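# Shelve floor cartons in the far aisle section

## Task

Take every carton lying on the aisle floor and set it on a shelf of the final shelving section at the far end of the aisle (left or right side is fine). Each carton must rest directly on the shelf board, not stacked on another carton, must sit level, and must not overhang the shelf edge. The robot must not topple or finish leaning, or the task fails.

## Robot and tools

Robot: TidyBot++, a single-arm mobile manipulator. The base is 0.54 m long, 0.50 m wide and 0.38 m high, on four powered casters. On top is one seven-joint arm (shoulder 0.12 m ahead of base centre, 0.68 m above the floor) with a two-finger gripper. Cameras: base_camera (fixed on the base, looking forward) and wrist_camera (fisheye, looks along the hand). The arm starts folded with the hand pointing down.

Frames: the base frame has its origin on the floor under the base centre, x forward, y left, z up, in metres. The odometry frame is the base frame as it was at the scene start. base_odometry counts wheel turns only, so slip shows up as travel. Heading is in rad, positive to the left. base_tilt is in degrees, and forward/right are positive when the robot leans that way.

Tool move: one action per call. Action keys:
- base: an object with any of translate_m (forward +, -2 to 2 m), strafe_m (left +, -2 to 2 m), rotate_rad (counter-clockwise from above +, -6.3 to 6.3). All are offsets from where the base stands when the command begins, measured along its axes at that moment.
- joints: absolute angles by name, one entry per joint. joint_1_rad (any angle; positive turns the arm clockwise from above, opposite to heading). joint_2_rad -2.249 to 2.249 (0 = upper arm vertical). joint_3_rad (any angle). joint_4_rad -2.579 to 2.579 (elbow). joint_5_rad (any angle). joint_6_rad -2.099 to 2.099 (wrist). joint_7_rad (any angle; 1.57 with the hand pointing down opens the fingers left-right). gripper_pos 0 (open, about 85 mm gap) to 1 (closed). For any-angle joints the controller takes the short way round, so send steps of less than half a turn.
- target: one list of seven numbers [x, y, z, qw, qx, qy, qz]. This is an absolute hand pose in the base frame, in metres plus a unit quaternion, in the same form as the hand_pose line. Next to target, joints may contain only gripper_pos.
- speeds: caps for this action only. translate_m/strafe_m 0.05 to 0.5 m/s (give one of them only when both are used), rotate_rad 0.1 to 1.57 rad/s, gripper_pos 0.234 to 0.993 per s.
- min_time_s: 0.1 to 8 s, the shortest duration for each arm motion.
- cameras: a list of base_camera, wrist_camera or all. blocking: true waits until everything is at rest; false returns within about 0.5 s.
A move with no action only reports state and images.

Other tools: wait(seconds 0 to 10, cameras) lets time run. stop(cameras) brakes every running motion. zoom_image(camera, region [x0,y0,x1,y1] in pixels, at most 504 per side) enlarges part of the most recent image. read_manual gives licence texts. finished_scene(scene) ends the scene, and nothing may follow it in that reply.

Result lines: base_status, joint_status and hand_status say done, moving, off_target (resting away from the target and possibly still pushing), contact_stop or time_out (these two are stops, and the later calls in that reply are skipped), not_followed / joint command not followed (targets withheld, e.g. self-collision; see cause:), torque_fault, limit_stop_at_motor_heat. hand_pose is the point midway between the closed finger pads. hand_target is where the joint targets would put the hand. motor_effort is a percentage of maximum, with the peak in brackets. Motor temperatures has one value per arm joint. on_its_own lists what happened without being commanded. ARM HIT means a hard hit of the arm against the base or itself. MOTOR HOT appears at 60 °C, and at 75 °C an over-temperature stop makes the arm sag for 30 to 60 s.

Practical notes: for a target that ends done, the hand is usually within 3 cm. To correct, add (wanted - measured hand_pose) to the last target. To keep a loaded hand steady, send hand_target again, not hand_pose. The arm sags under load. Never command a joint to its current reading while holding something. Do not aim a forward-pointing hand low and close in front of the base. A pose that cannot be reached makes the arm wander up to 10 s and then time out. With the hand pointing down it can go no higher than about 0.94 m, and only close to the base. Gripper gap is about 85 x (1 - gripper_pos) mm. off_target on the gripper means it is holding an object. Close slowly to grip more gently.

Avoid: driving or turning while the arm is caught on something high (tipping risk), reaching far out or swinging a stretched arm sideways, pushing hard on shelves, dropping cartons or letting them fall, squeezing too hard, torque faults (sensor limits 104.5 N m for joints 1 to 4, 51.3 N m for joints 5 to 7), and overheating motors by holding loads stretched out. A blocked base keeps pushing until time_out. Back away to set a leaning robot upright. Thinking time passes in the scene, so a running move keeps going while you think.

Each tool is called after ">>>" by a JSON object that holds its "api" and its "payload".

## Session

>>> {"api": "move", "payload": {"cameras": ["all"]}}

Scene clock: 0.00 s.
Motor temperatures (°C): [35 34 33 35 38 37 36]
base_odometry: x=+0.000 y=+0.000 heading=+0.000
base_tilt: forward=+0.8 right=-0.3
base_status: not commanded
joint_positions: joint_1_rad=-0.038 joint_2_rad=-0.316 joint_3_rad=+3.148 joint_4_rad=-2.543 joint_5_rad=+0.000 joint_6_rad=-0.876 joint_7_rad=+1.586 gripper_pos=+0.000
joint_status: not commanded
motor_effort: joint_1_rad=-1 joint_2_rad=-2 joint_3_rad=+0 joint_4_rad=+11 joint_5_rad=+0 joint_6_rad=+1 joint_7_rad=-1
hand_pose: x=+0.2493 y=+0.0057 z=+0.5789 quat_wxyz=(-0.001, +1.000, +0.023, +0.019) (m; base frame)
hand_target: x=+0.2486 y=+0.0057 z=+0.5785 quat_wxyz=(-0.001, +1.000, +0.023, +0.019) (m; base frame)
hand_status: not commanded
pictures: base_camera, wrist_camera

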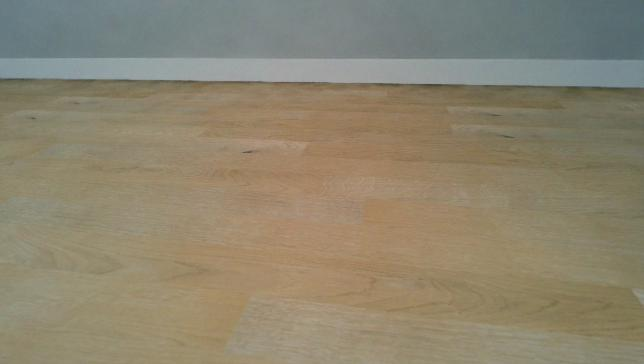

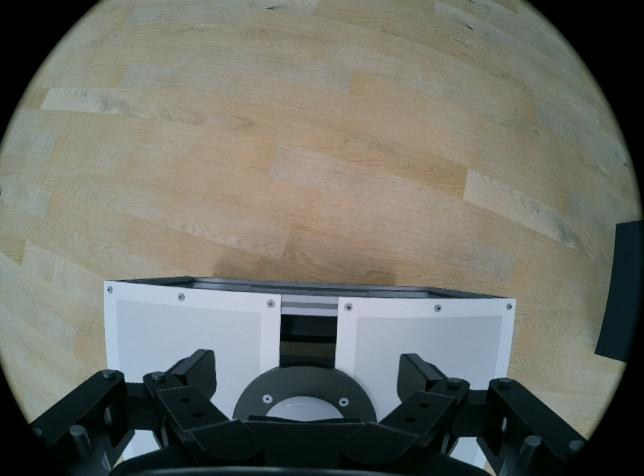

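>>> {"api": "move", "payload": {"base": {"rotate_rad": -1.2}, "joints": {"joint_1_rad": 0.0, "joint_6_rad": 0.25}, "cameras": ["all"]}}

Scene clock: 5.20 s.
move: done
base_odometry: x=+0.000 y=+0.000 heading=-1.199
base_tilt: forward=+0.8 right=-0.3
base_status: done
joint_positions: joint_1_rad=-0.008 joint_2_rad=-0.316 joint_3_rad=+3.148 joint_4_rad=-2.543 joint_5_rad=+0.000 joint_6_rad=+0.196 joint_7_rad=+1.586 gripper_pos=+0.000
joint_status: all done
motor_effort: joint_1_rad=+0(2) joint_2_rad=-5(6) joint_3_rad=+0(1) joint_4_rad=+16(17) joint_5_rad=+0(1) joint_6_rad=+8(10) joint_7_rad=+0(1)
hand_pose: x=+0.5161 y=+0.0023 z=+0.7515 quat_wxyz=(+0.002, +0.850, +0.007, +0.527)
hand_target: x=+0.5228 y=-0.0011 z=+0.7662 quat_wxyz=(+0.005, +0.836, +0.003, +0.549)
hand_status: not commanded
pictures: base_camera, wrist_camera

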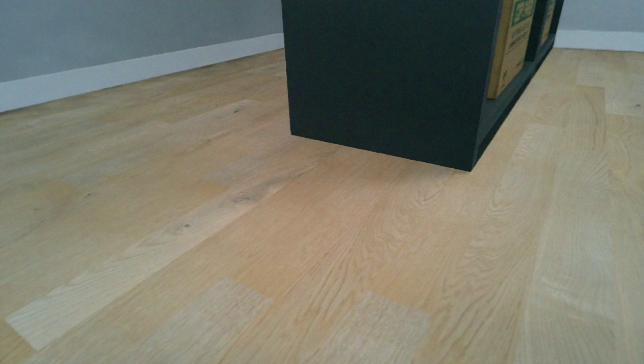

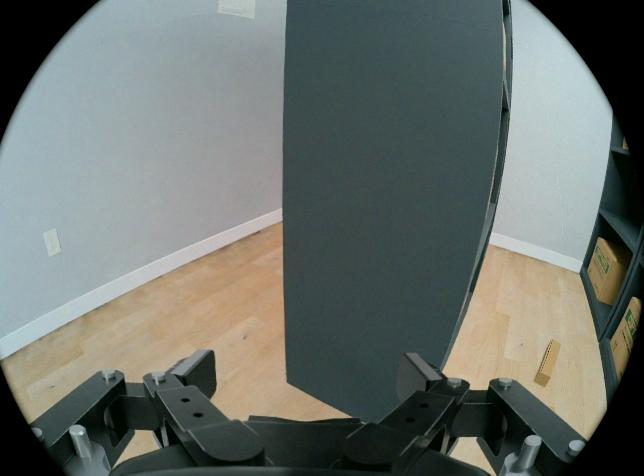

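>>> {"api": "move", "payload": {"base": {"translate_m": 0.06, "strafe_m": -0.25, "rotate_rad": -0.507}, "cameras": ["all"]}}

Scene clock: 14.07 s.
move: done
base_odometry: x=-0.211 y=-0.147 heading=-1.707
base_tilt: forward=+0.8 right=-0.3
base_status: done
joint_positions: joint_1_rad=-0.003 joint_2_rad=-0.315 joint_3_rad=+3.151 joint_4_rad=-2.543 joint_5_rad=+0.000 joint_6_rad=+0.196 joint_7_rad=+1.586 gripper_pos=+0.000
joint_status: not commanded
motor_effort: joint_1_rad=+1(2) joint_2_rad=-5(7) joint_3_rad=+0(2) joint_4_rad=+16(17) joint_5_rad=+0(1) joint_6_rad=+10(10) joint_7_rad=-1(1)
hand_pose: x=+0.5163 y=-0.0009 z=+0.7514 quat_wxyz=(+0.004, +0.850, +0.003, +0.527)
hand_target: x=+0.5228 y=-0.0011 z=+0.7662 quat_wxyz=(+0.005, +0.836, +0.003, +0.549)
hand_status: not commanded
pictures: base_camera, wrist_camera

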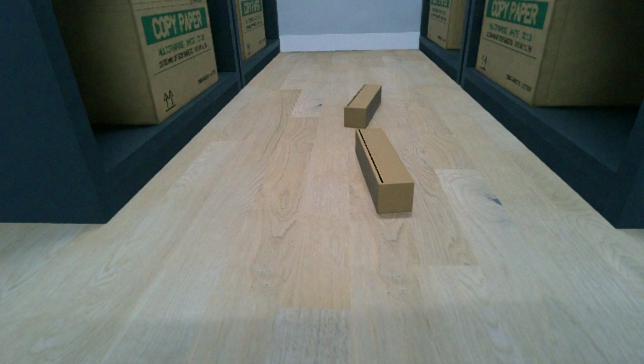

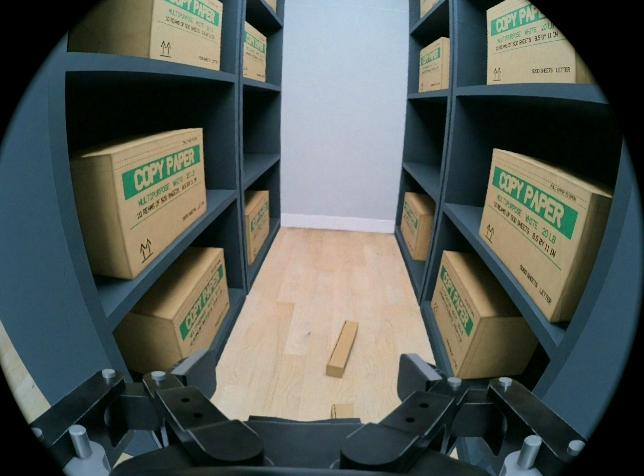

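>>> {"api": "move", "payload": {"base": {"translate_m": 0.12, "strafe_m": -0.155, "rotate_rad": -0.065}, "joints": {"joint_1_rad": -0.164, "joint_2_rad": 1.594, "joint_4_rad": -1.936, "joint_6_rad": 1.14}, "min_time_s": 1.8, "cameras": ["all"]}}

Scene clock: 48.67 s.
move: done
base_odometry: x=-0.381 y=-0.245 heading=-1.773
base_tilt: forward=+0.8 right=-0.3
base_status: done
joint_positions: joint_1_rad=-0.150 joint_2_rad=+1.579 joint_3_rad=+3.149 joint_4_rad=-1.960 joint_5_rad=+0.000 joint_6_rad=+1.085 joint_7_rad=+1.586 gripper_pos=+0.000
joint_status: all done
motor_effort: joint_1_rad=+0(2) joint_2_rad=-29(33) joint_3_rad=-1(2) joint_4_rad=-3(16) joint_5_rad=-1(1) joint_6_rad=+7(10) joint_7_rad=+0(1)
hand_pose: x=+0.6101 y=+0.0717 z=+0.1476 quat_wxyz=(-0.019, +0.938, +0.079, +0.336)
hand_target: x=+0.6265 y=+0.0823 z=+0.1536 quat_wxyz=(-0.025, +0.926, +0.084, +0.366)
hand_status: not commanded
pictures: base_camera, wrist_camera

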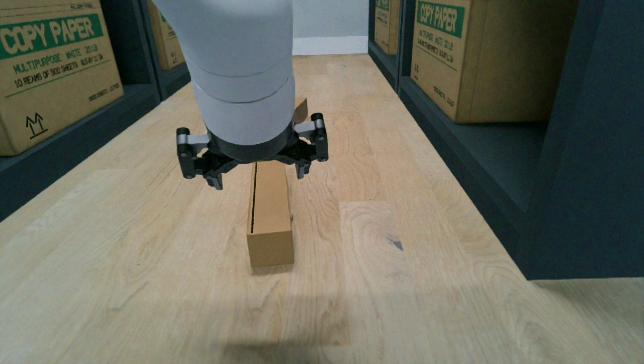

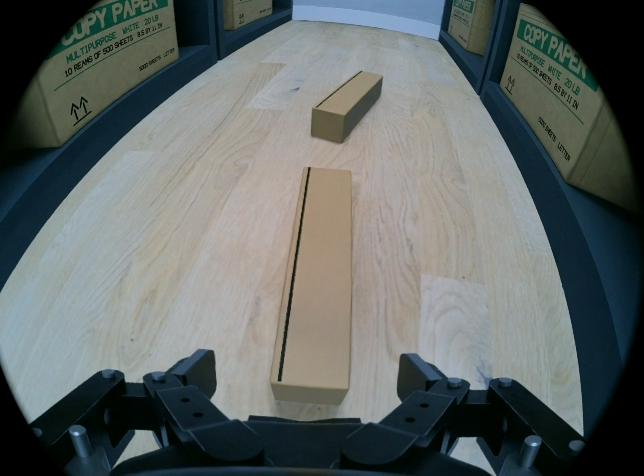

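>>> {"api": "move", "payload": {"joints": {"joint_1_rad": -0.127, "joint_2_rad": 1.83, "joint_4_rad": -1.463, "joint_6_rad": 0.81}, "min_time_s": 1.5, "cameras": ["all"]}}

Scene clock: 59.67 s.
move: done
base_odometry: x=-0.381 y=-0.245 heading=-1.773
base_tilt: forward=+0.9 right=-0.3
base_status: not commanded
joint_positions: joint_1_rad=-0.140 joint_2_rad=+1.810 joint_3_rad=+3.149 joint_4_rad=-1.487 joint_5_rad=+0.000 joint_6_rad=+0.861 joint_7_rad=+1.586 gripper_pos=+0.000
joint_status: all done
motor_effort: joint_1_rad=+0(1) joint_2_rad=-31(33) joint_3_rad=-1(1) joint_4_rad=+1(2) joint_5_rad=-1(1) joint_6_rad=+7(8) joint_7_rad=+0(2)
hand_pose: x=+0.6755 y=+0.0758 z=+0.0343 quat_wxyz=(-0.018, +0.936, +0.075, +0.345)
hand_target: x=+0.6646 y=+0.0680 z=+0.0169 quat_wxyz=(-0.016, +0.944, +0.069, +0.323)
hand_status: not commanded
pictures: base_camera, wrist_camera

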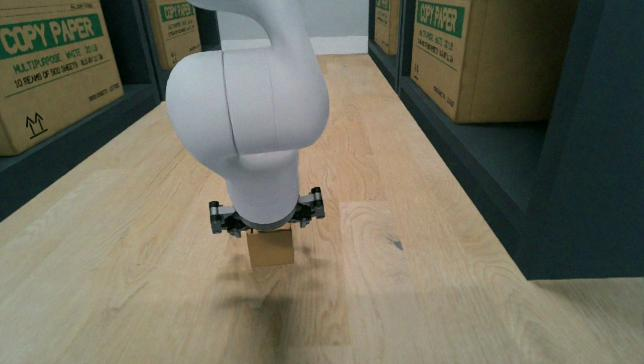

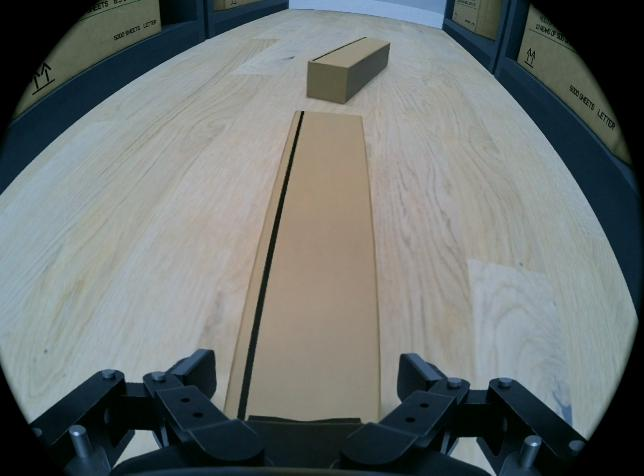

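>>> {"api": "move", "payload": {"joints": {"gripper_pos": 0.385}, "speeds": {"gripper_pos": 0.234}}}

>>> {"api": "move", "payload": {"joints": {"joint_2_rad": 1.564, "joint_4_rad": -1.805, "joint_6_rad": 0.975}, "min_time_s": 1.2, "cameras": ["wrist_camera"]}}

Scene clock: 65.83 s.
move: off_target
base_odometry: x=-0.381 y=-0.245 heading=-1.773
base_tilt: forward=+0.8 right=-0.3
base_status: not commanded
joint_positions: joint_1_rad=-0.140 joint_2_rad=+1.810 joint_3_rad=+3.149 joint_4_rad=-1.486 joint_5_rad=+0.000 joint_6_rad=+0.859 joint_7_rad=+1.586 gripper_pos=+0.364
joint_status: gripper_pos off_target (ended at +0.364, target +0.385)
motor_effort: joint_1_rad=+0(1) joint_2_rad=-26(32) joint_3_rad=-1(1) joint_4_rad=+1(2) joint_5_rad=+0(1) joint_6_rad=+3(8) joint_7_rad=+0(1)
hand_pose: x=+0.6760 y=+0.0759 z=+0.0342 quat_wxyz=(-0.018, +0.936, +0.075, +0.345)
hand_target: x=+0.6646 y=+0.0680 z=+0.0169 quat_wxyz=(-0.016, +0.944, +0.069, +0.323)
hand_status: not commanded
pictures: none

Scene clock: 67.33 s.
move: done
base_odometry: x=-0.381 y=-0.245 heading=-1.773
base_tilt: forward=+0.9 right=-0.3
base_status: not commanded
joint_positions: joint_1_rad=-0.140 joint_2_rad=+1.582 joint_3_rad=+3.149 joint_4_rad=-1.781 joint_5_rad=+0.000 joint_6_rad=+0.921 joint_7_rad=+1.586 gripper_pos=+0.364
joint_status: all done
motor_effort: joint_1_rad=-1(1) joint_2_rad=-32(34) joint_3_rad=-1(1) joint_4_rad=+1(2) joint_5_rad=-1(1) joint_6_rad=+7(8) joint_7_rad=-1(2)
hand_pose: x=+0.6659 y=+0.0741 z=+0.1321 quat_wxyz=(-0.018, +0.937, +0.074, +0.342)
hand_target: x=+0.6762 y=+0.0693 z=+0.1501 quat_wxyz=(-0.018, +0.929, +0.067, +0.365)
hand_status: not commanded

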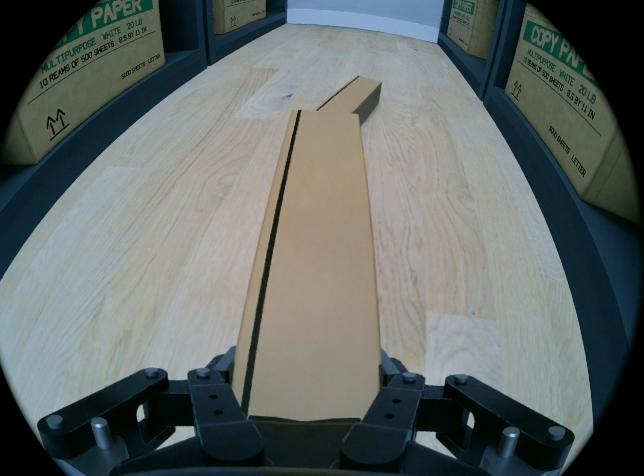

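>>> {"api": "move", "payload": {"base": {"translate_m": -0.4}}}

>>> {"api": "move", "payload": {"joints": {"joint_1_rad": 1.2}, "min_time_s": 2.0}}

>>> {"api": "move", "payload": {"joints": {"joint_2_rad": 1.822, "joint_4_rad": -1.463, "joint_6_rad": 0.81}, "min_time_s": 1.8, "cameras": ["all"]}}

Scene clock: 83.53 s.
move: done
base_odometry: x=-0.301 y=+0.147 heading=-1.772
base_tilt: forward=+0.8 right=-0.3
base_status: done
joint_positions: joint_1_rad=-0.135 joint_2_rad=+1.581 joint_3_rad=+3.149 joint_4_rad=-1.794 joint_5_rad=+0.000 joint_6_rad=+0.924 joint_7_rad=+1.586 gripper_pos=+0.364
joint_status: not commanded
motor_effort: joint_1_rad=+0(3) joint_2_rad=-32(33) joint_3_rad=-1(2) joint_4_rad=+0(2) joint_5_rad=+0(1) joint_6_rad=+7(8) joint_7_rad=-1(1)
hand_pose: x=+0.6608 y=+0.0708 z=+0.1315 quat_wxyz=(-0.017, +0.938, +0.072, +0.338)
hand_target: x=+0.6762 y=+0.0693 z=+0.1501 quat_wxyz=(-0.018, +0.929, +0.067, +0.365)
hand_status: not commanded
pictures: none

Scene clock: 86.13 s.
move: done
base_odometry: x=-0.301 y=+0.147 heading=-1.772
base_tilt: forward=+0.8 right=-0.3
base_status: not commanded
joint_positions: joint_1_rad=+1.194 joint_2_rad=+1.581 joint_3_rad=+3.149 joint_4_rad=-1.794 joint_5_rad=+0.000 joint_6_rad=+0.924 joint_7_rad=+1.586 gripper_pos=+0.364
joint_status: all done
motor_effort: joint_1_rad=+0(3) joint_2_rad=-31(32) joint_3_rad=-1(2) joint_4_rad=+0(1) joint_5_rad=+0(1) joint_6_rad=+7(8) joint_7_rad=+0(2)
hand_pose: x=+0.3173 y=-0.5091 z=+0.1315 quat_wxyz=(+0.195, +0.783, -0.522, +0.276)
hand_target: x=+0.3208 y=-0.5240 z=+0.1501 quat_wxyz=(+0.211, +0.773, -0.519, +0.298)
hand_status: not commanded
pictures: none

Scene clock: 88.27 s.
move: done
base_odometry: x=-0.301 y=+0.147 heading=-1.772
base_tilt: forward=+0.8 right=-0.3
base_status: not commanded
joint_positions: joint_1_rad=+1.194 joint_2_rad=+1.808 joint_3_rad=+3.149 joint_4_rad=-1.486 joint_5_rad=+0.000 joint_6_rad=+0.856 joint_7_rad=+1.586 gripper_pos=+0.364
joint_status: all done
motor_effort: joint_1_rad=+0(1) joint_2_rad=-32(34) joint_3_rad=-1(1) joint_4_rad=+1(3) joint_5_rad=-1(1) joint_6_rad=+7(9) joint_7_rad=-1(1)
hand_pose: x=+0.3238 y=-0.5244 z=+0.0350 quat_wxyz=(+0.199, +0.781, -0.520, +0.282)
hand_target: x=+0.3186 y=-0.5180 z=+0.0214 quat_wxyz=(+0.189, +0.785, -0.526, +0.267)
hand_status: not commanded
pictures: base_camera, wrist_camera

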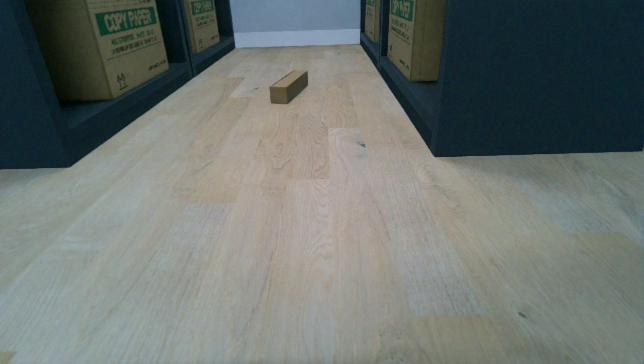

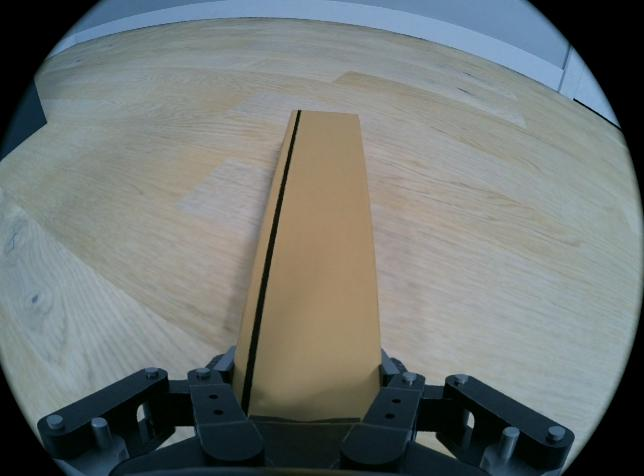

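>>> {"api": "move", "payload": {"joints": {"gripper_pos": 0.2}, "speeds": {"gripper_pos": 0.234}}}

>>> {"api": "move", "payload": {"joints": {"gripper_pos": 0.0, "joint_2_rad": 1.5, "joint_4_rad": -1.85, "joint_6_rad": 0.975}, "min_time_s": 1.2, "cameras": ["wrist_camera"]}}

>>> {"api": "move", "payload": {"base": {"translate_m": 0.832, "strafe_m": 0.17}, "joints": {"joint_1_rad": 0.122, "joint_2_rad": 1.594, "joint_4_rad": -1.936, "joint_6_rad": 1.14}, "min_time_s": 1.8, "cameras": ["all"]}}

Scene clock: 109.37 s.
move: done
base_odometry: x=-0.301 y=+0.147 heading=-1.772
base_tilt: forward=+0.8 right=-0.3
base_status: not commanded
joint_positions: joint_1_rad=+1.194 joint_2_rad=+1.808 joint_3_rad=+3.149 joint_4_rad=-1.486 joint_5_rad=+0.000 joint_6_rad=+0.856 joint_7_rad=+1.586 gripper_pos=+0.200
joint_status: all done
motor_effort: joint_1_rad=+0(1) joint_2_rad=-32(33) joint_3_rad=-1(1) joint_4_rad=+2(2) joint_5_rad=+0(1) joint_6_rad=+7(8) joint_7_rad=+0(1)
hand_pose: x=+0.3238 y=-0.5244 z=+0.0350 quat_wxyz=(+0.199, +0.781, -0.520, +0.282)
hand_target: x=+0.3186 y=-0.5180 z=+0.0214 quat_wxyz=(+0.189, +0.785, -0.526, +0.267)
hand_status: not commanded
pictures: none

Scene clock: 110.93 s.
move: done
base_odometry: x=-0.301 y=+0.147 heading=-1.772
base_tilt: forward=+0.8 right=-0.3
base_status: not commanded
joint_positions: joint_1_rad=+1.194 joint_2_rad=+1.516 joint_3_rad=+3.149 joint_4_rad=-1.826 joint_5_rad=+0.000 joint_6_rad=+0.925 joint_7_rad=+1.586 gripper_pos=+0.000
joint_status: all done
motor_effort: joint_1_rad=+0(1) joint_2_rad=-32(34) joint_3_rad=-1(1) joint_4_rad=+1(2) joint_5_rad=-1(1) joint_6_rad=+6(8) joint_7_rad=+1(1)
hand_pose: x=+0.3238 y=-0.5257 z=+0.1638 quat_wxyz=(+0.205, +0.778, -0.519, +0.290)
hand_target: x=+0.3240 y=-0.5325 z=+0.1797 quat_wxyz=(+0.216, +0.770, -0.517, +0.305)
hand_status: not commanded

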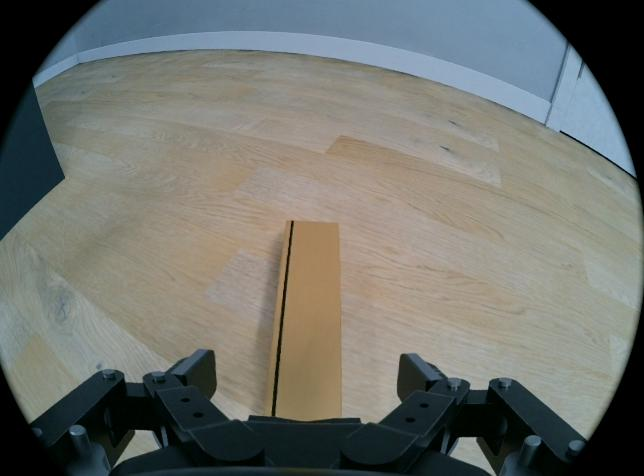

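Scene clock: 114.17 s.
move: done
base_odometry: x=-0.301 y=-0.702 heading=-1.772
base_tilt: forward=+0.9 right=-0.3
base_status: done
joint_positions: joint_1_rad=+0.124 joint_2_rad=+1.574 joint_3_rad=+3.146 joint_4_rad=-1.913 joint_5_rad=+0.000 joint_6_rad=+1.089 joint_7_rad=+1.586 gripper_pos=+0.000
joint_status: all done
motor_effort: joint_1_rad=-1(5) joint_2_rad=-30(33) joint_3_rad=-1(3) joint_4_rad=-1(2) joint_5_rad=+0(1) joint_6_rad=+7(8) joint_7_rad=-1(1)
hand_pose: x=+0.6402 y=-0.0663 z=+0.1557 quat_wxyz=(+0.028, +0.930, -0.050, +0.363)
hand_target: x=+0.6291 y=-0.0643 z=+0.1536 quat_wxyz=(+0.028, +0.929, -0.049, +0.366)
hand_status: not commanded
pictures: base_camera, wrist_camera

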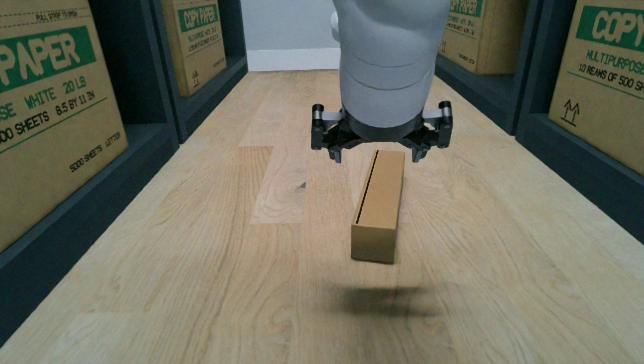

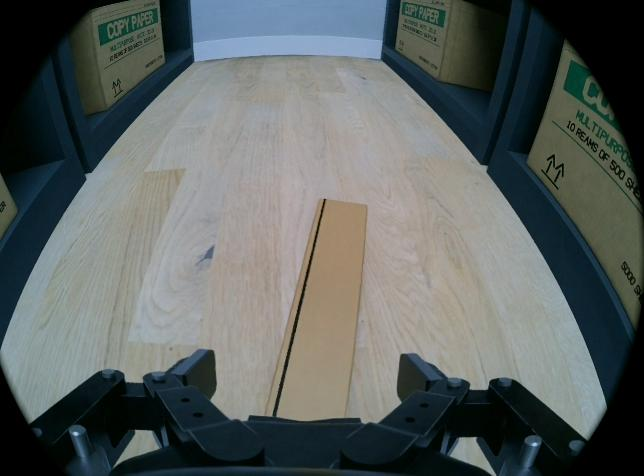

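>>> {"api": "move", "payload": {"joints": {"joint_1_rad": 0.043, "joint_2_rad": 1.74, "joint_4_rad": -1.60, "joint_5_rad": 0.24, "joint_6_rad": 0.90}, "min_time_s": 1.2, "cameras": ["wrist_camera"]}}

Scene clock: 137.27 s.
move: done
base_odometry: x=-0.301 y=-0.702 heading=-1.772
base_tilt: forward=+0.8 right=-0.3
base_status: not commanded
joint_positions: joint_1_rad=+0.053 joint_2_rad=+1.720 joint_3_rad=+3.146 joint_4_rad=-1.623 joint_5_rad=+0.186 joint_6_rad=+0.950 joint_7_rad=+1.586 gripper_pos=+0.000
joint_status: all done
motor_effort: joint_1_rad=+0(2) joint_2_rad=-32(33) joint_3_rad=-2(2) joint_4_rad=+0(2) joint_5_rad=+0(1) joint_6_rad=+7(8) joint_7_rad=+0(1)
hand_pose: x=+0.6812 y=+0.0158 z=+0.0838 quat_wxyz=(-0.036, +0.928, +0.061, +0.365)
hand_target: x=+0.6676 y=+0.0327 z=+0.0660 quat_wxyz=(-0.050, +0.934, +0.091, +0.342)
hand_status: not commanded

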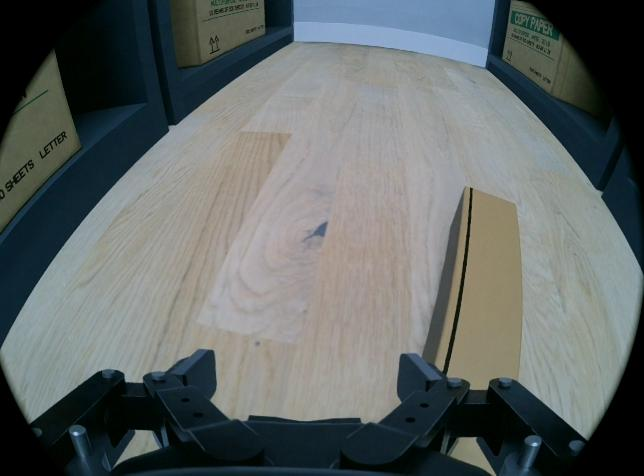

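>>> {"api": "move", "payload": {"joints": {"joint_1_rad": 0.043, "joint_5_rad": -0.25}, "min_time_s": 1.0, "cameras": ["wrist_camera"]}}

Scene clock: 141.33 s.
move: done
base_odometry: x=-0.301 y=-0.702 heading=-1.772
base_tilt: forward=+0.8 right=-0.3
base_status: not commanded
joint_positions: joint_1_rad=+0.052 joint_2_rad=+1.720 joint_3_rad=+3.146 joint_4_rad=-1.623 joint_5_rad=-0.200 joint_6_rad=+0.949 joint_7_rad=+1.586 gripper_pos=+0.000
joint_status: all done
motor_effort: joint_1_rad=-1(2) joint_2_rad=-31(32) joint_3_rad=+0(2) joint_4_rad=+1(2) joint_5_rad=-1(1) joint_6_rad=+7(8) joint_7_rad=+0(2)
hand_pose: x=+0.6755 y=-0.0803 z=+0.0841 quat_wxyz=(+0.068, +0.925, -0.100, +0.361)
hand_target: x=+0.6622 y=-0.0855 z=+0.0667 quat_wxyz=(+0.078, +0.930, -0.118, +0.339)
hand_status: not commanded

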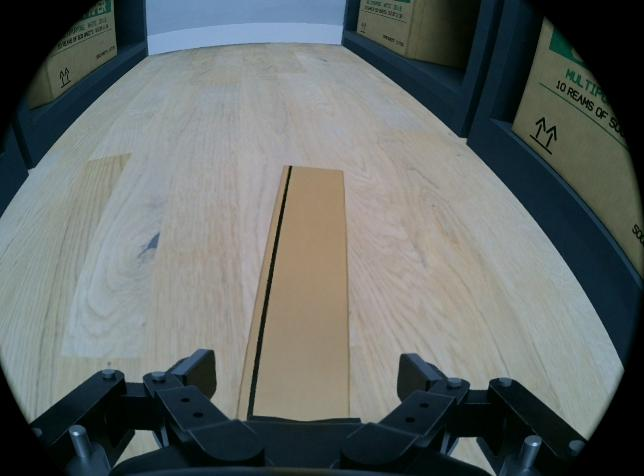

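>>> {"api": "move", "payload": {"joints": {"joint_1_rad": 0.028, "joint_2_rad": 1.83, "joint_4_rad": -1.463, "joint_6_rad": 0.81}, "min_time_s": 1.0, "cameras": ["all"]}}

Scene clock: 144.97 s.
move: done
base_odometry: x=-0.301 y=-0.702 heading=-1.772
base_tilt: forward=+0.8 right=-0.3
base_status: not commanded
joint_positions: joint_1_rad=+0.041 joint_2_rad=+1.811 joint_3_rad=+3.146 joint_4_rad=-1.485 joint_5_rad=-0.200 joint_6_rad=+0.859 joint_7_rad=+1.586 gripper_pos=+0.000
joint_status: all done
motor_effort: joint_1_rad=-1(1) joint_2_rad=-31(33) joint_3_rad=+0(0) joint_4_rad=+2(3) joint_5_rad=-1(1) joint_6_rad=+7(8) joint_7_rad=+0(1)
hand_pose: x=+0.6736 y=-0.0706 z=+0.0346 quat_wxyz=(+0.060, +0.933, -0.098, +0.342)
hand_target: x=+0.6602 y=-0.0726 z=+0.0183 quat_wxyz=(+0.067, +0.938, -0.115, +0.320)
hand_status: not commanded
pictures: base_camera, wrist_camera

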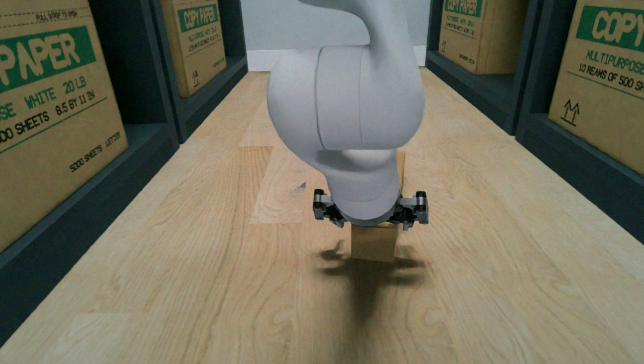

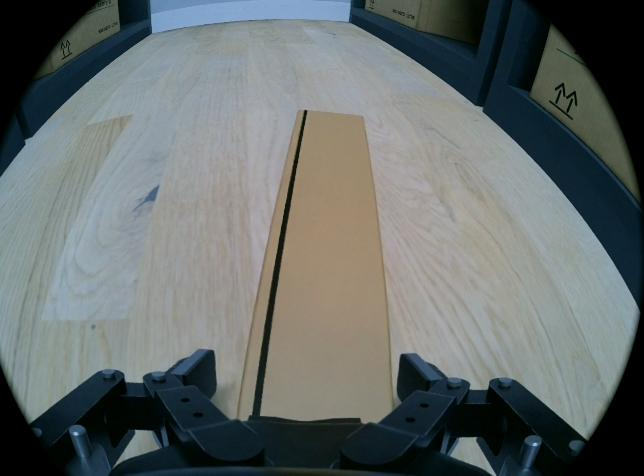

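>>> {"api": "move", "payload": {"joints": {"gripper_pos": 0.385}, "speeds": {"gripper_pos": 0.234}}}

>>> {"api": "move", "payload": {"joints": {"joint_2_rad": 1.60, "joint_4_rad": -1.64, "joint_6_rad": 0.86}, "min_time_s": 1.0, "cameras": ["wrist_camera"]}}

>>> {"api": "move", "payload": {"base": {"translate_m": 1.14, "strafe_m": -0.085}, "joints": {"joint_1_rad": 0.0, "joint_2_rad": -0.312, "joint_4_rad": -2.287, "joint_5_rad": 0.05, "joint_6_rad": -0.468}, "min_time_s": 2.5, "cameras": ["all"]}}

Scene clock: 176.83 s.
move: off_target
base_odometry: x=-0.301 y=-0.702 heading=-1.772
base_tilt: forward=+0.8 right=-0.3
base_status: not commanded
joint_positions: joint_1_rad=+0.041 joint_2_rad=+1.811 joint_3_rad=+3.146 joint_4_rad=-1.485 joint_5_rad=-0.201 joint_6_rad=+0.859 joint_7_rad=+1.586 gripper_pos=+0.363
joint_status: gripper_pos off_target (ended at +0.363, target +0.385)
motor_effort: joint_1_rad=+0(1) joint_2_rad=-25(32) joint_3_rad=-1(1) joint_4_rad=+1(2) joint_5_rad=+0(1) joint_6_rad=+3(8) joint_7_rad=-1(1)
hand_pose: x=+0.6740 y=-0.0706 z=+0.0349 quat_wxyz=(+0.060, +0.933, -0.098, +0.342)
hand_target: x=+0.6602 y=-0.0726 z=+0.0183 quat_wxyz=(+0.067, +0.938, -0.115, +0.320)
hand_status: not commanded
pictures: none

Scene clock: 178.43 s.
move: done
base_odometry: x=-0.301 y=-0.702 heading=-1.772
base_tilt: forward=+0.9 right=-0.3
base_status: not commanded
joint_positions: joint_1_rad=+0.041 joint_2_rad=+1.610 joint_3_rad=+3.146 joint_4_rad=-1.619 joint_5_rad=-0.201 joint_6_rad=+0.856 joint_7_rad=+1.586 gripper_pos=+0.363
joint_status: all done
motor_effort: joint_1_rad=+0(1) joint_2_rad=-34(35) joint_3_rad=+0(1) joint_4_rad=+2(4) joint_5_rad=+0(1) joint_6_rad=+8(9) joint_7_rad=-1(1)
hand_pose: x=+0.7217 y=-0.0726 z=+0.1293 quat_wxyz=(+0.058, +0.921, -0.100, +0.372)
hand_target: x=+0.7144 y=-0.0769 z=+0.1324 quat_wxyz=(+0.068, +0.920, -0.115, +0.368)
hand_status: not commanded

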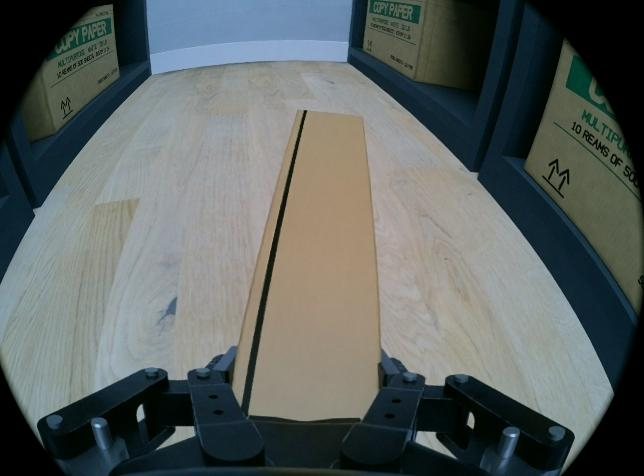

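Scene clock: 182.13 s.
move: done
base_odometry: x=-0.612 y=-1.802 heading=-1.771
base_tilt: forward=+0.8 right=-0.3
base_status: done
joint_positions: joint_1_rad=+0.014 joint_2_rad=-0.297 joint_3_rad=+3.146 joint_4_rad=-2.255 joint_5_rad=-0.002 joint_6_rad=-0.421 joint_7_rad=+1.586 gripper_pos=+0.363
joint_status: all done
motor_effort: joint_1_rad=+1(2) joint_2_rad=-7(39) joint_3_rad=+0(1) joint_4_rad=+17(17) joint_5_rad=+0(2) joint_6_rad=+8(10) joint_7_rad=+0(1)
hand_pose: x=+0.5019 y=-0.0055 z=+0.7404 quat_wxyz=(+0.005, +0.928, -0.003, +0.372)
hand_target: x=+0.4792 y=-0.0078 z=+0.7204 quat_wxyz=(+0.021, +0.939, +0.021, +0.342)
hand_status: not commanded
pictures: base_camera, wrist_camera

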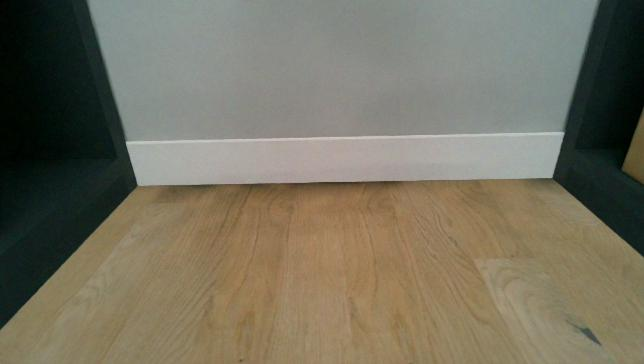

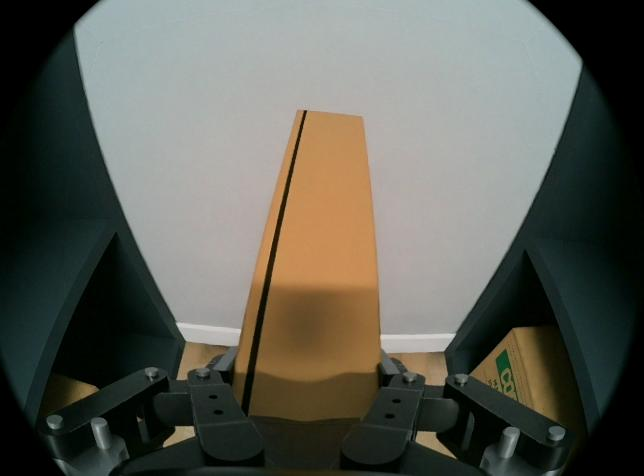

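>>> {"api": "move", "payload": {"joints": {"joint_1_rad": 0.96}, "min_time_s": 1.8}}

>>> {"api": "move", "payload": {"joints": {"joint_2_rad": 0.42, "joint_4_rad": -1.877, "joint_6_rad": -0.07}, "min_time_s": 1.8, "cameras": ["wrist_camera"]}}

Scene clock: 190.90 s.
move: done
base_odometry: x=-0.612 y=-1.802 heading=-1.771
base_tilt: forward=+0.8 right=-0.3
base_status: not commanded
joint_positions: joint_1_rad=+0.947 joint_2_rad=-0.297 joint_3_rad=+3.146 joint_4_rad=-2.255 joint_5_rad=+0.000 joint_6_rad=-0.422 joint_7_rad=+1.586 gripper_pos=+0.363
joint_status: all done
motor_effort: joint_1_rad=+0(1) joint_2_rad=-7(7) joint_3_rad=+0(1) joint_4_rad=+17(17) joint_5_rad=+0(1) joint_6_rad=+8(9) joint_7_rad=-1(2)
hand_pose: x=+0.3422 y=-0.3111 z=+0.7403 quat_wxyz=(+0.172, +0.828, -0.419, +0.330)
hand_target: x=+0.3192 y=-0.2995 z=+0.7204 quat_wxyz=(+0.176, +0.843, -0.415, +0.294)
hand_status: not commanded
pictures: none

Scene clock: 193.00 s.
move: done
base_odometry: x=-0.612 y=-1.802 heading=-1.771
base_tilt: forward=+0.8 right=-0.3
base_status: not commanded
joint_positions: joint_1_rad=+0.948 joint_2_rad=+0.411 joint_3_rad=+3.146 joint_4_rad=-1.915 joint_5_rad=+0.000 joint_6_rad=-0.130 joint_7_rad=+1.586 gripper_pos=+0.363
joint_status: all done
motor_effort: joint_1_rad=+0(1) joint_2_rad=-27(28) joint_3_rad=-1(1) joint_4_rad=+14(18) joint_5_rad=+0(1) joint_6_rad=+7(8) joint_7_rad=+0(1)
hand_pose: x=+0.4647 y=-0.4833 z=+0.6109 quat_wxyz=(+0.157, +0.840, -0.425, +0.297)
hand_target: x=+0.4745 y=-0.5134 z=+0.6347 quat_wxyz=(+0.188, +0.834, -0.403, +0.327)
hand_status: not commanded

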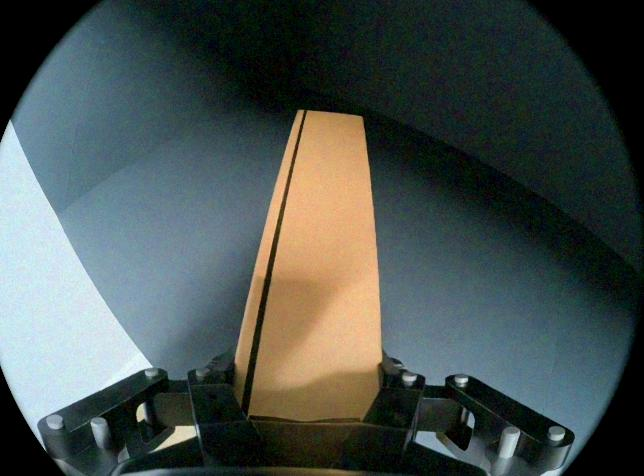

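>>> {"api": "zoom_image", "payload": {"camera": "wrist_camera", "region": [0, 150, 250, 420]}}

Scaled by 1.867.

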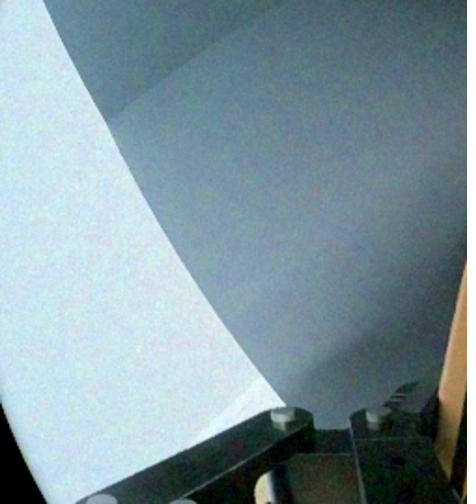

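>>> {"api": "move", "payload": {"base": {"strafe_m": -0.075}, "speeds": {"strafe_m": 0.15}, "joints": {"joint_2_rad": 0.512, "joint_4_rad": -2.0, "joint_6_rad": 0.09}, "min_time_s": 1.2, "cameras": ["wrist_camera"]}}

Scene clock: 207.10 s.
move: done
base_odometry: x=-0.686 y=-1.787 heading=-1.771
base_tilt: forward=+0.8 right=-0.3
base_status: done
joint_positions: joint_1_rad=+0.954 joint_2_rad=+0.493 joint_3_rad=+3.146 joint_4_rad=-1.972 joint_5_rad=+0.000 joint_6_rad=+0.034 joint_7_rad=+1.586 gripper_pos=+0.363
joint_status: all done
motor_effort: joint_1_rad=+0(2) joint_2_rad=-27(28) joint_3_rad=-1(2) joint_4_rad=+12(15) joint_5_rad=+0(1) joint_6_rad=+8(9) joint_7_rad=-1(2)
hand_pose: x=+0.4645 y=-0.4894 z=+0.5712 quat_wxyz=(+0.163, +0.835, -0.426, +0.307)
hand_target: x=+0.4605 y=-0.4890 z=+0.5603 quat_wxyz=(+0.173, +0.843, -0.406, +0.307)
hand_status: not commanded

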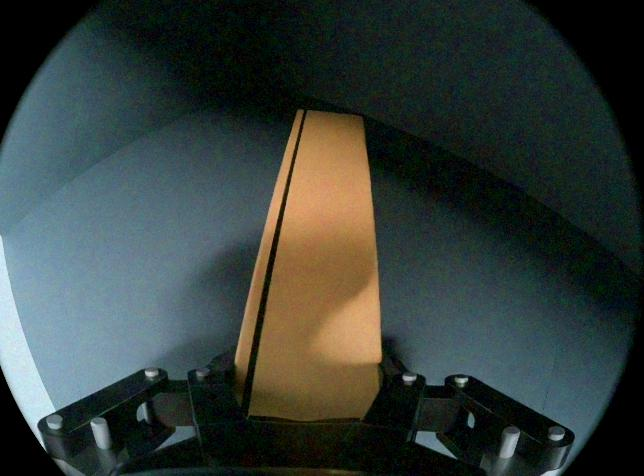

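>>> {"api": "move", "payload": {"joints": {"joint_2_rad": 0.528}, "min_time_s": 0.5}}

>>> {"api": "move", "payload": {"joints": {"joint_2_rad": 0.54}, "min_time_s": 0.5, "cameras": ["wrist_camera"]}}

Scene clock: 210.80 s.
move: done
base_odometry: x=-0.686 y=-1.787 heading=-1.771
base_tilt: forward=+0.8 right=-0.3
base_status: not commanded
joint_positions: joint_1_rad=+0.954 joint_2_rad=+0.494 joint_3_rad=+3.146 joint_4_rad=-1.972 joint_5_rad=+0.000 joint_6_rad=+0.035 joint_7_rad=+1.586 gripper_pos=+0.363
joint_status: all done
motor_effort: joint_1_rad=+0(1) joint_2_rad=-25(27) joint_3_rad=-1(1) joint_4_rad=+12(13) joint_5_rad=+0(1) joint_6_rad=+7(8) joint_7_rad=-1(1)
hand_pose: x=+0.4645 y=-0.4895 z=+0.5708 quat_wxyz=(+0.164, +0.835, -0.426, +0.307)
hand_target: x=+0.4593 y=-0.4873 z=+0.5508 quat_wxyz=(+0.169, +0.846, -0.407, +0.300)
hand_status: not commanded
pictures: none

Scene clock: 211.57 s.
move: done
base_odometry: x=-0.686 y=-1.787 heading=-1.771
base_tilt: forward=+0.8 right=-0.3
base_status: not commanded
joint_positions: joint_1_rad=+0.954 joint_2_rad=+0.495 joint_3_rad=+3.146 joint_4_rad=-1.972 joint_5_rad=+0.000 joint_6_rad=+0.036 joint_7_rad=+1.586 gripper_pos=+0.363
joint_status: all done
motor_effort: joint_1_rad=+0(1) joint_2_rad=-23(24) joint_3_rad=-1(1) joint_4_rad=+12(13) joint_5_rad=+0(0) joint_6_rad=+7(7) joint_7_rad=-1(1)
hand_pose: x=+0.4646 y=-0.4895 z=+0.5707 quat_wxyz=(+0.163, +0.835, -0.426, +0.307)
hand_target: x=+0.4584 y=-0.4860 z=+0.5437 quat_wxyz=(+0.166, +0.848, -0.408, +0.295)
hand_status: not commanded

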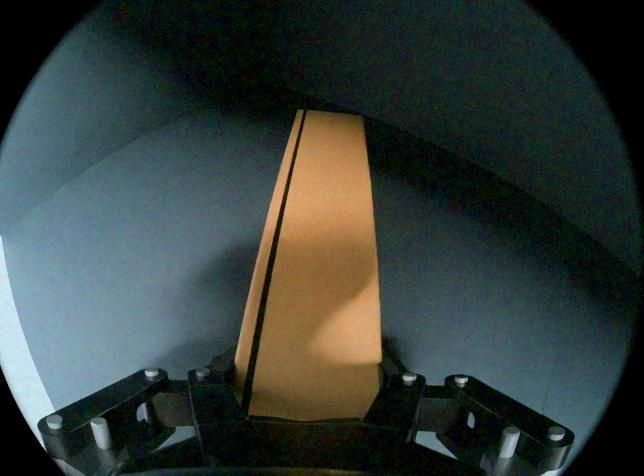

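>>> {"api": "move", "payload": {"joints": {"joint_2_rad": 0.51}, "min_time_s": 0.4}}

>>> {"api": "move", "payload": {"joints": {"gripper_pos": 0.25}, "speeds": {"gripper_pos": 0.234}}}

>>> {"api": "move", "payload": {"joints": {"gripper_pos": 0.05}, "speeds": {"gripper_pos": 0.5}}}

>>> {"api": "move", "payload": {"joints": {"joint_2_rad": 0.225, "joint_4_rad": -2.08, "joint_6_rad": -0.21}, "min_time_s": 1.2, "cameras": ["all"]}}

Scene clock: 227.90 s.
move: done
base_odometry: x=-0.686 y=-1.787 heading=-1.771
base_tilt: forward=+0.8 right=-0.3
base_status: not commanded
joint_positions: joint_1_rad=+0.954 joint_2_rad=+0.494 joint_3_rad=+3.146 joint_4_rad=-1.972 joint_5_rad=+0.000 joint_6_rad=+0.036 joint_7_rad=+1.586 gripper_pos=+0.363
joint_status: all done
motor_effort: joint_1_rad=+0(1) joint_2_rad=-24(25) joint_3_rad=-1(1) joint_4_rad=+12(13) joint_5_rad=+0(1) joint_6_rad=+7(8) joint_7_rad=+0(1)
hand_pose: x=+0.4646 y=-0.4895 z=+0.5709 quat_wxyz=(+0.164, +0.835, -0.426, +0.307)
hand_target: x=+0.4606 y=-0.4892 z=+0.5615 quat_wxyz=(+0.173, +0.843, -0.406, +0.308)
hand_status: not commanded
pictures: none

Scene clock: 228.97 s.
move: done
base_odometry: x=-0.686 y=-1.787 heading=-1.771
base_tilt: forward=+0.8 right=-0.3
base_status: not commanded
joint_positions: joint_1_rad=+0.954 joint_2_rad=+0.496 joint_3_rad=+3.146 joint_4_rad=-1.972 joint_5_rad=+0.000 joint_6_rad=+0.038 joint_7_rad=+1.586 gripper_pos=+0.252
joint_status: all done
motor_effort: joint_1_rad=-1(1) joint_2_rad=-27(27) joint_3_rad=-1(1) joint_4_rad=+12(13) joint_5_rad=-1(1) joint_6_rad=+7(7) joint_7_rad=-1(1)
hand_pose: x=+0.4648 y=-0.4898 z=+0.5704 quat_wxyz=(+0.164, +0.835, -0.426, +0.307)
hand_target: x=+0.4606 y=-0.4892 z=+0.5615 quat_wxyz=(+0.173, +0.843, -0.406, +0.308)
hand_status: not commanded
pictures: none

Scene clock: 230.00 s.
move: done
base_odometry: x=-0.686 y=-1.787 heading=-1.771
base_tilt: forward=+0.8 right=-0.3
base_status: not commanded
joint_positions: joint_1_rad=+0.954 joint_2_rad=+0.496 joint_3_rad=+3.146 joint_4_rad=-1.972 joint_5_rad=+0.000 joint_6_rad=+0.038 joint_7_rad=+1.586 gripper_pos=+0.052
joint_status: all done
motor_effort: joint_1_rad=+0(1) joint_2_rad=-27(27) joint_3_rad=-1(1) joint_4_rad=+12(13) joint_5_rad=+0(1) joint_6_rad=+7(8) joint_7_rad=+0(1)
hand_pose: x=+0.4648 y=-0.4898 z=+0.5704 quat_wxyz=(+0.164, +0.835, -0.426, +0.307)
hand_target: x=+0.4606 y=-0.4892 z=+0.5615 quat_wxyz=(+0.173, +0.843, -0.406, +0.308)
hand_status: not commanded
pictures: none

Scene clock: 231.50 s.
move: done
base_odometry: x=-0.686 y=-1.787 heading=-1.771
base_tilt: forward=+0.8 right=-0.3
base_status: not commanded
joint_positions: joint_1_rad=+0.954 joint_2_rad=+0.239 joint_3_rad=+3.146 joint_4_rad=-2.048 joint_5_rad=+0.000 joint_6_rad=-0.160 joint_7_rad=+1.586 gripper_pos=+0.052
joint_status: all done
motor_effort: joint_1_rad=+0(2) joint_2_rad=-21(28) joint_3_rad=-1(1) joint_4_rad=+14(14) joint_5_rad=+0(1) joint_6_rad=+6(8) joint_7_rad=+0(1)
hand_pose: x=+0.4284 y=-0.4380 z=+0.6455 quat_wxyz=(+0.160, +0.838, -0.427, +0.301)
hand_target: x=+0.4074 y=-0.4205 z=+0.6292 quat_wxyz=(+0.157, +0.856, -0.416, +0.266)
hand_status: not commanded
pictures: base_camera, wrist_camera

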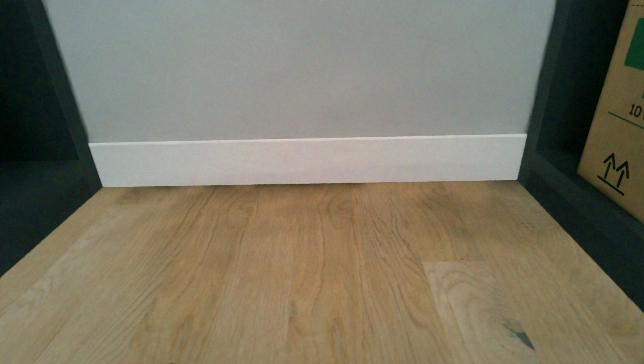

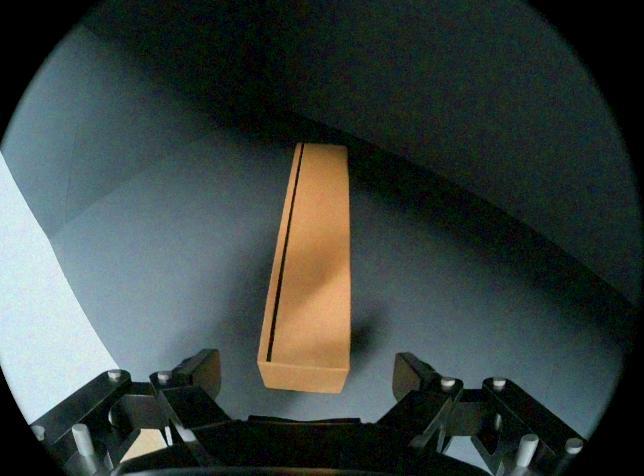

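>>> {"api": "move", "payload": {"base": {"translate_m": -1.4, "strafe_m": 0.085}, "joints": {"joint_1_rad": 0.0, "joint_2_rad": -0.312, "joint_4_rad": -2.287, "joint_6_rad": -0.468}, "min_time_s": 1.6}}

>>> {"api": "move", "payload": {"base": {"translate_m": -0.572, "strafe_m": -0.092}, "joints": {"joint_1_rad": 1.2, "joint_2_rad": 1.5, "joint_4_rad": -1.85, "joint_6_rad": 0.975}, "min_time_s": 2.3, "cameras": ["all"]}}

Scene clock: 249.80 s.
move: done
base_odometry: x=-0.324 y=-0.432 heading=-1.770
base_tilt: forward=+0.8 right=-0.3
base_status: done
joint_positions: joint_1_rad=+0.013 joint_2_rad=-0.308 joint_3_rad=+3.146 joint_4_rad=-2.256 joint_5_rad=+0.000 joint_6_rad=-0.422 joint_7_rad=+1.586 gripper_pos=+0.052
joint_status: all done
motor_effort: joint_1_rad=+0(2) joint_2_rad=-6(22) joint_3_rad=+0(2) joint_4_rad=+17(18) joint_5_rad=+0(1) joint_6_rad=+8(8) joint_7_rad=+0(2)
hand_pose: x=+0.5008 y=-0.0053 z=+0.7440 quat_wxyz=(+0.005, +0.926, -0.001, +0.376)
hand_target: x=+0.4792 y=-0.0078 z=+0.7204 quat_wxyz=(+0.021, +0.939, +0.021, +0.342)
hand_status: not commanded
pictures: none

Scene clock: 253.13 s.
move: done
base_odometry: x=-0.301 y=+0.147 heading=-1.771
base_tilt: forward=+0.8 right=-0.3
base_status: done
joint_positions: joint_1_rad=+1.189 joint_2_rad=+1.484 joint_3_rad=+3.147 joint_4_rad=-1.873 joint_5_rad=+0.000 joint_6_rad=+0.919 joint_7_rad=+1.586 gripper_pos=+0.052
joint_status: all done
motor_effort: joint_1_rad=+1(5) joint_2_rad=-31(35) joint_3_rad=-1(3) joint_4_rad=+1(17) joint_5_rad=+0(1) joint_6_rad=+7(8) joint_7_rad=-1(1)
hand_pose: x=+0.3234 y=-0.5138 z=+0.1735 quat_wxyz=(+0.197, +0.782, -0.520, +0.282)
hand_target: x=+0.3359 y=-0.5275 z=+0.1797 quat_wxyz=(+0.204, +0.781, -0.500, +0.313)
hand_status: not commanded
pictures: base_camera, wrist_camera

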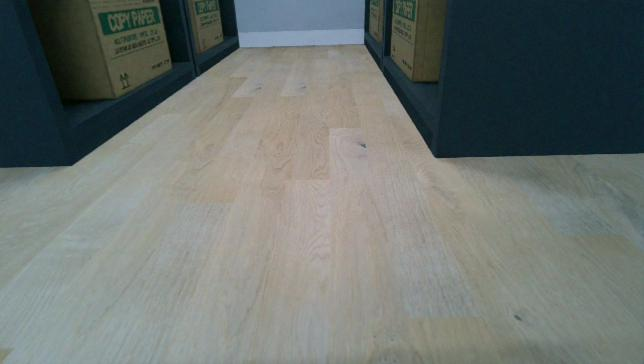

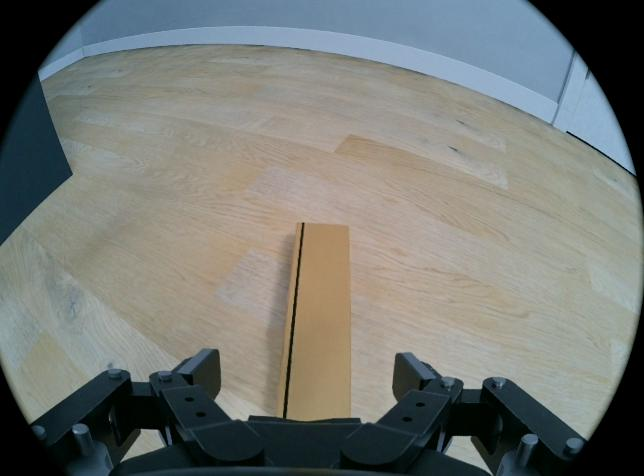

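>>> {"api": "move", "payload": {"joints": {"joint_1_rad": 1.215, "joint_2_rad": 1.828, "joint_4_rad": -1.463, "joint_6_rad": 0.81, "gripper_pos": 0.0}, "min_time_s": 1.6, "cameras": ["wrist_camera"]}}

Scene clock: 258.97 s.
move: done
base_odometry: x=-0.301 y=+0.147 heading=-1.771
base_tilt: forward=+0.8 right=-0.3
base_status: not commanded
joint_positions: joint_1_rad=+1.201 joint_2_rad=+1.814 joint_3_rad=+3.147 joint_4_rad=-1.485 joint_5_rad=+0.000 joint_6_rad=+0.857 joint_7_rad=+1.586 gripper_pos=+0.000
joint_status: all done
motor_effort: joint_1_rad=-1(1) joint_2_rad=-32(34) joint_3_rad=-1(1) joint_4_rad=+1(3) joint_5_rad=+0(1) joint_6_rad=+7(8) joint_7_rad=+0(1)
hand_pose: x=+0.3199 y=-0.5223 z=+0.0319 quat_wxyz=(+0.198, +0.780, -0.524, +0.280)
hand_target: x=+0.3199 y=-0.5129 z=+0.0180 quat_wxyz=(+0.180, +0.794, -0.514, +0.270)
hand_status: not commanded

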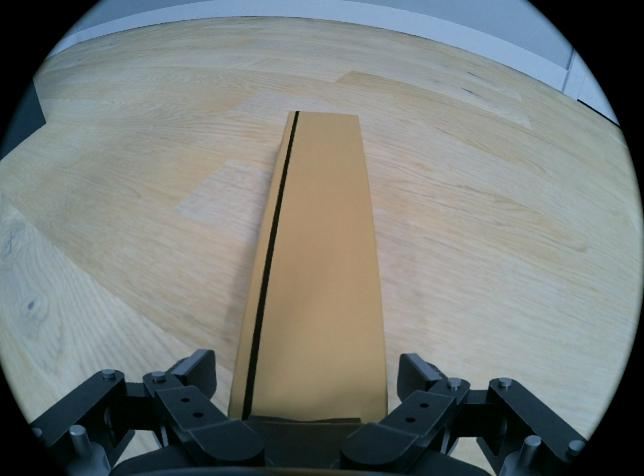

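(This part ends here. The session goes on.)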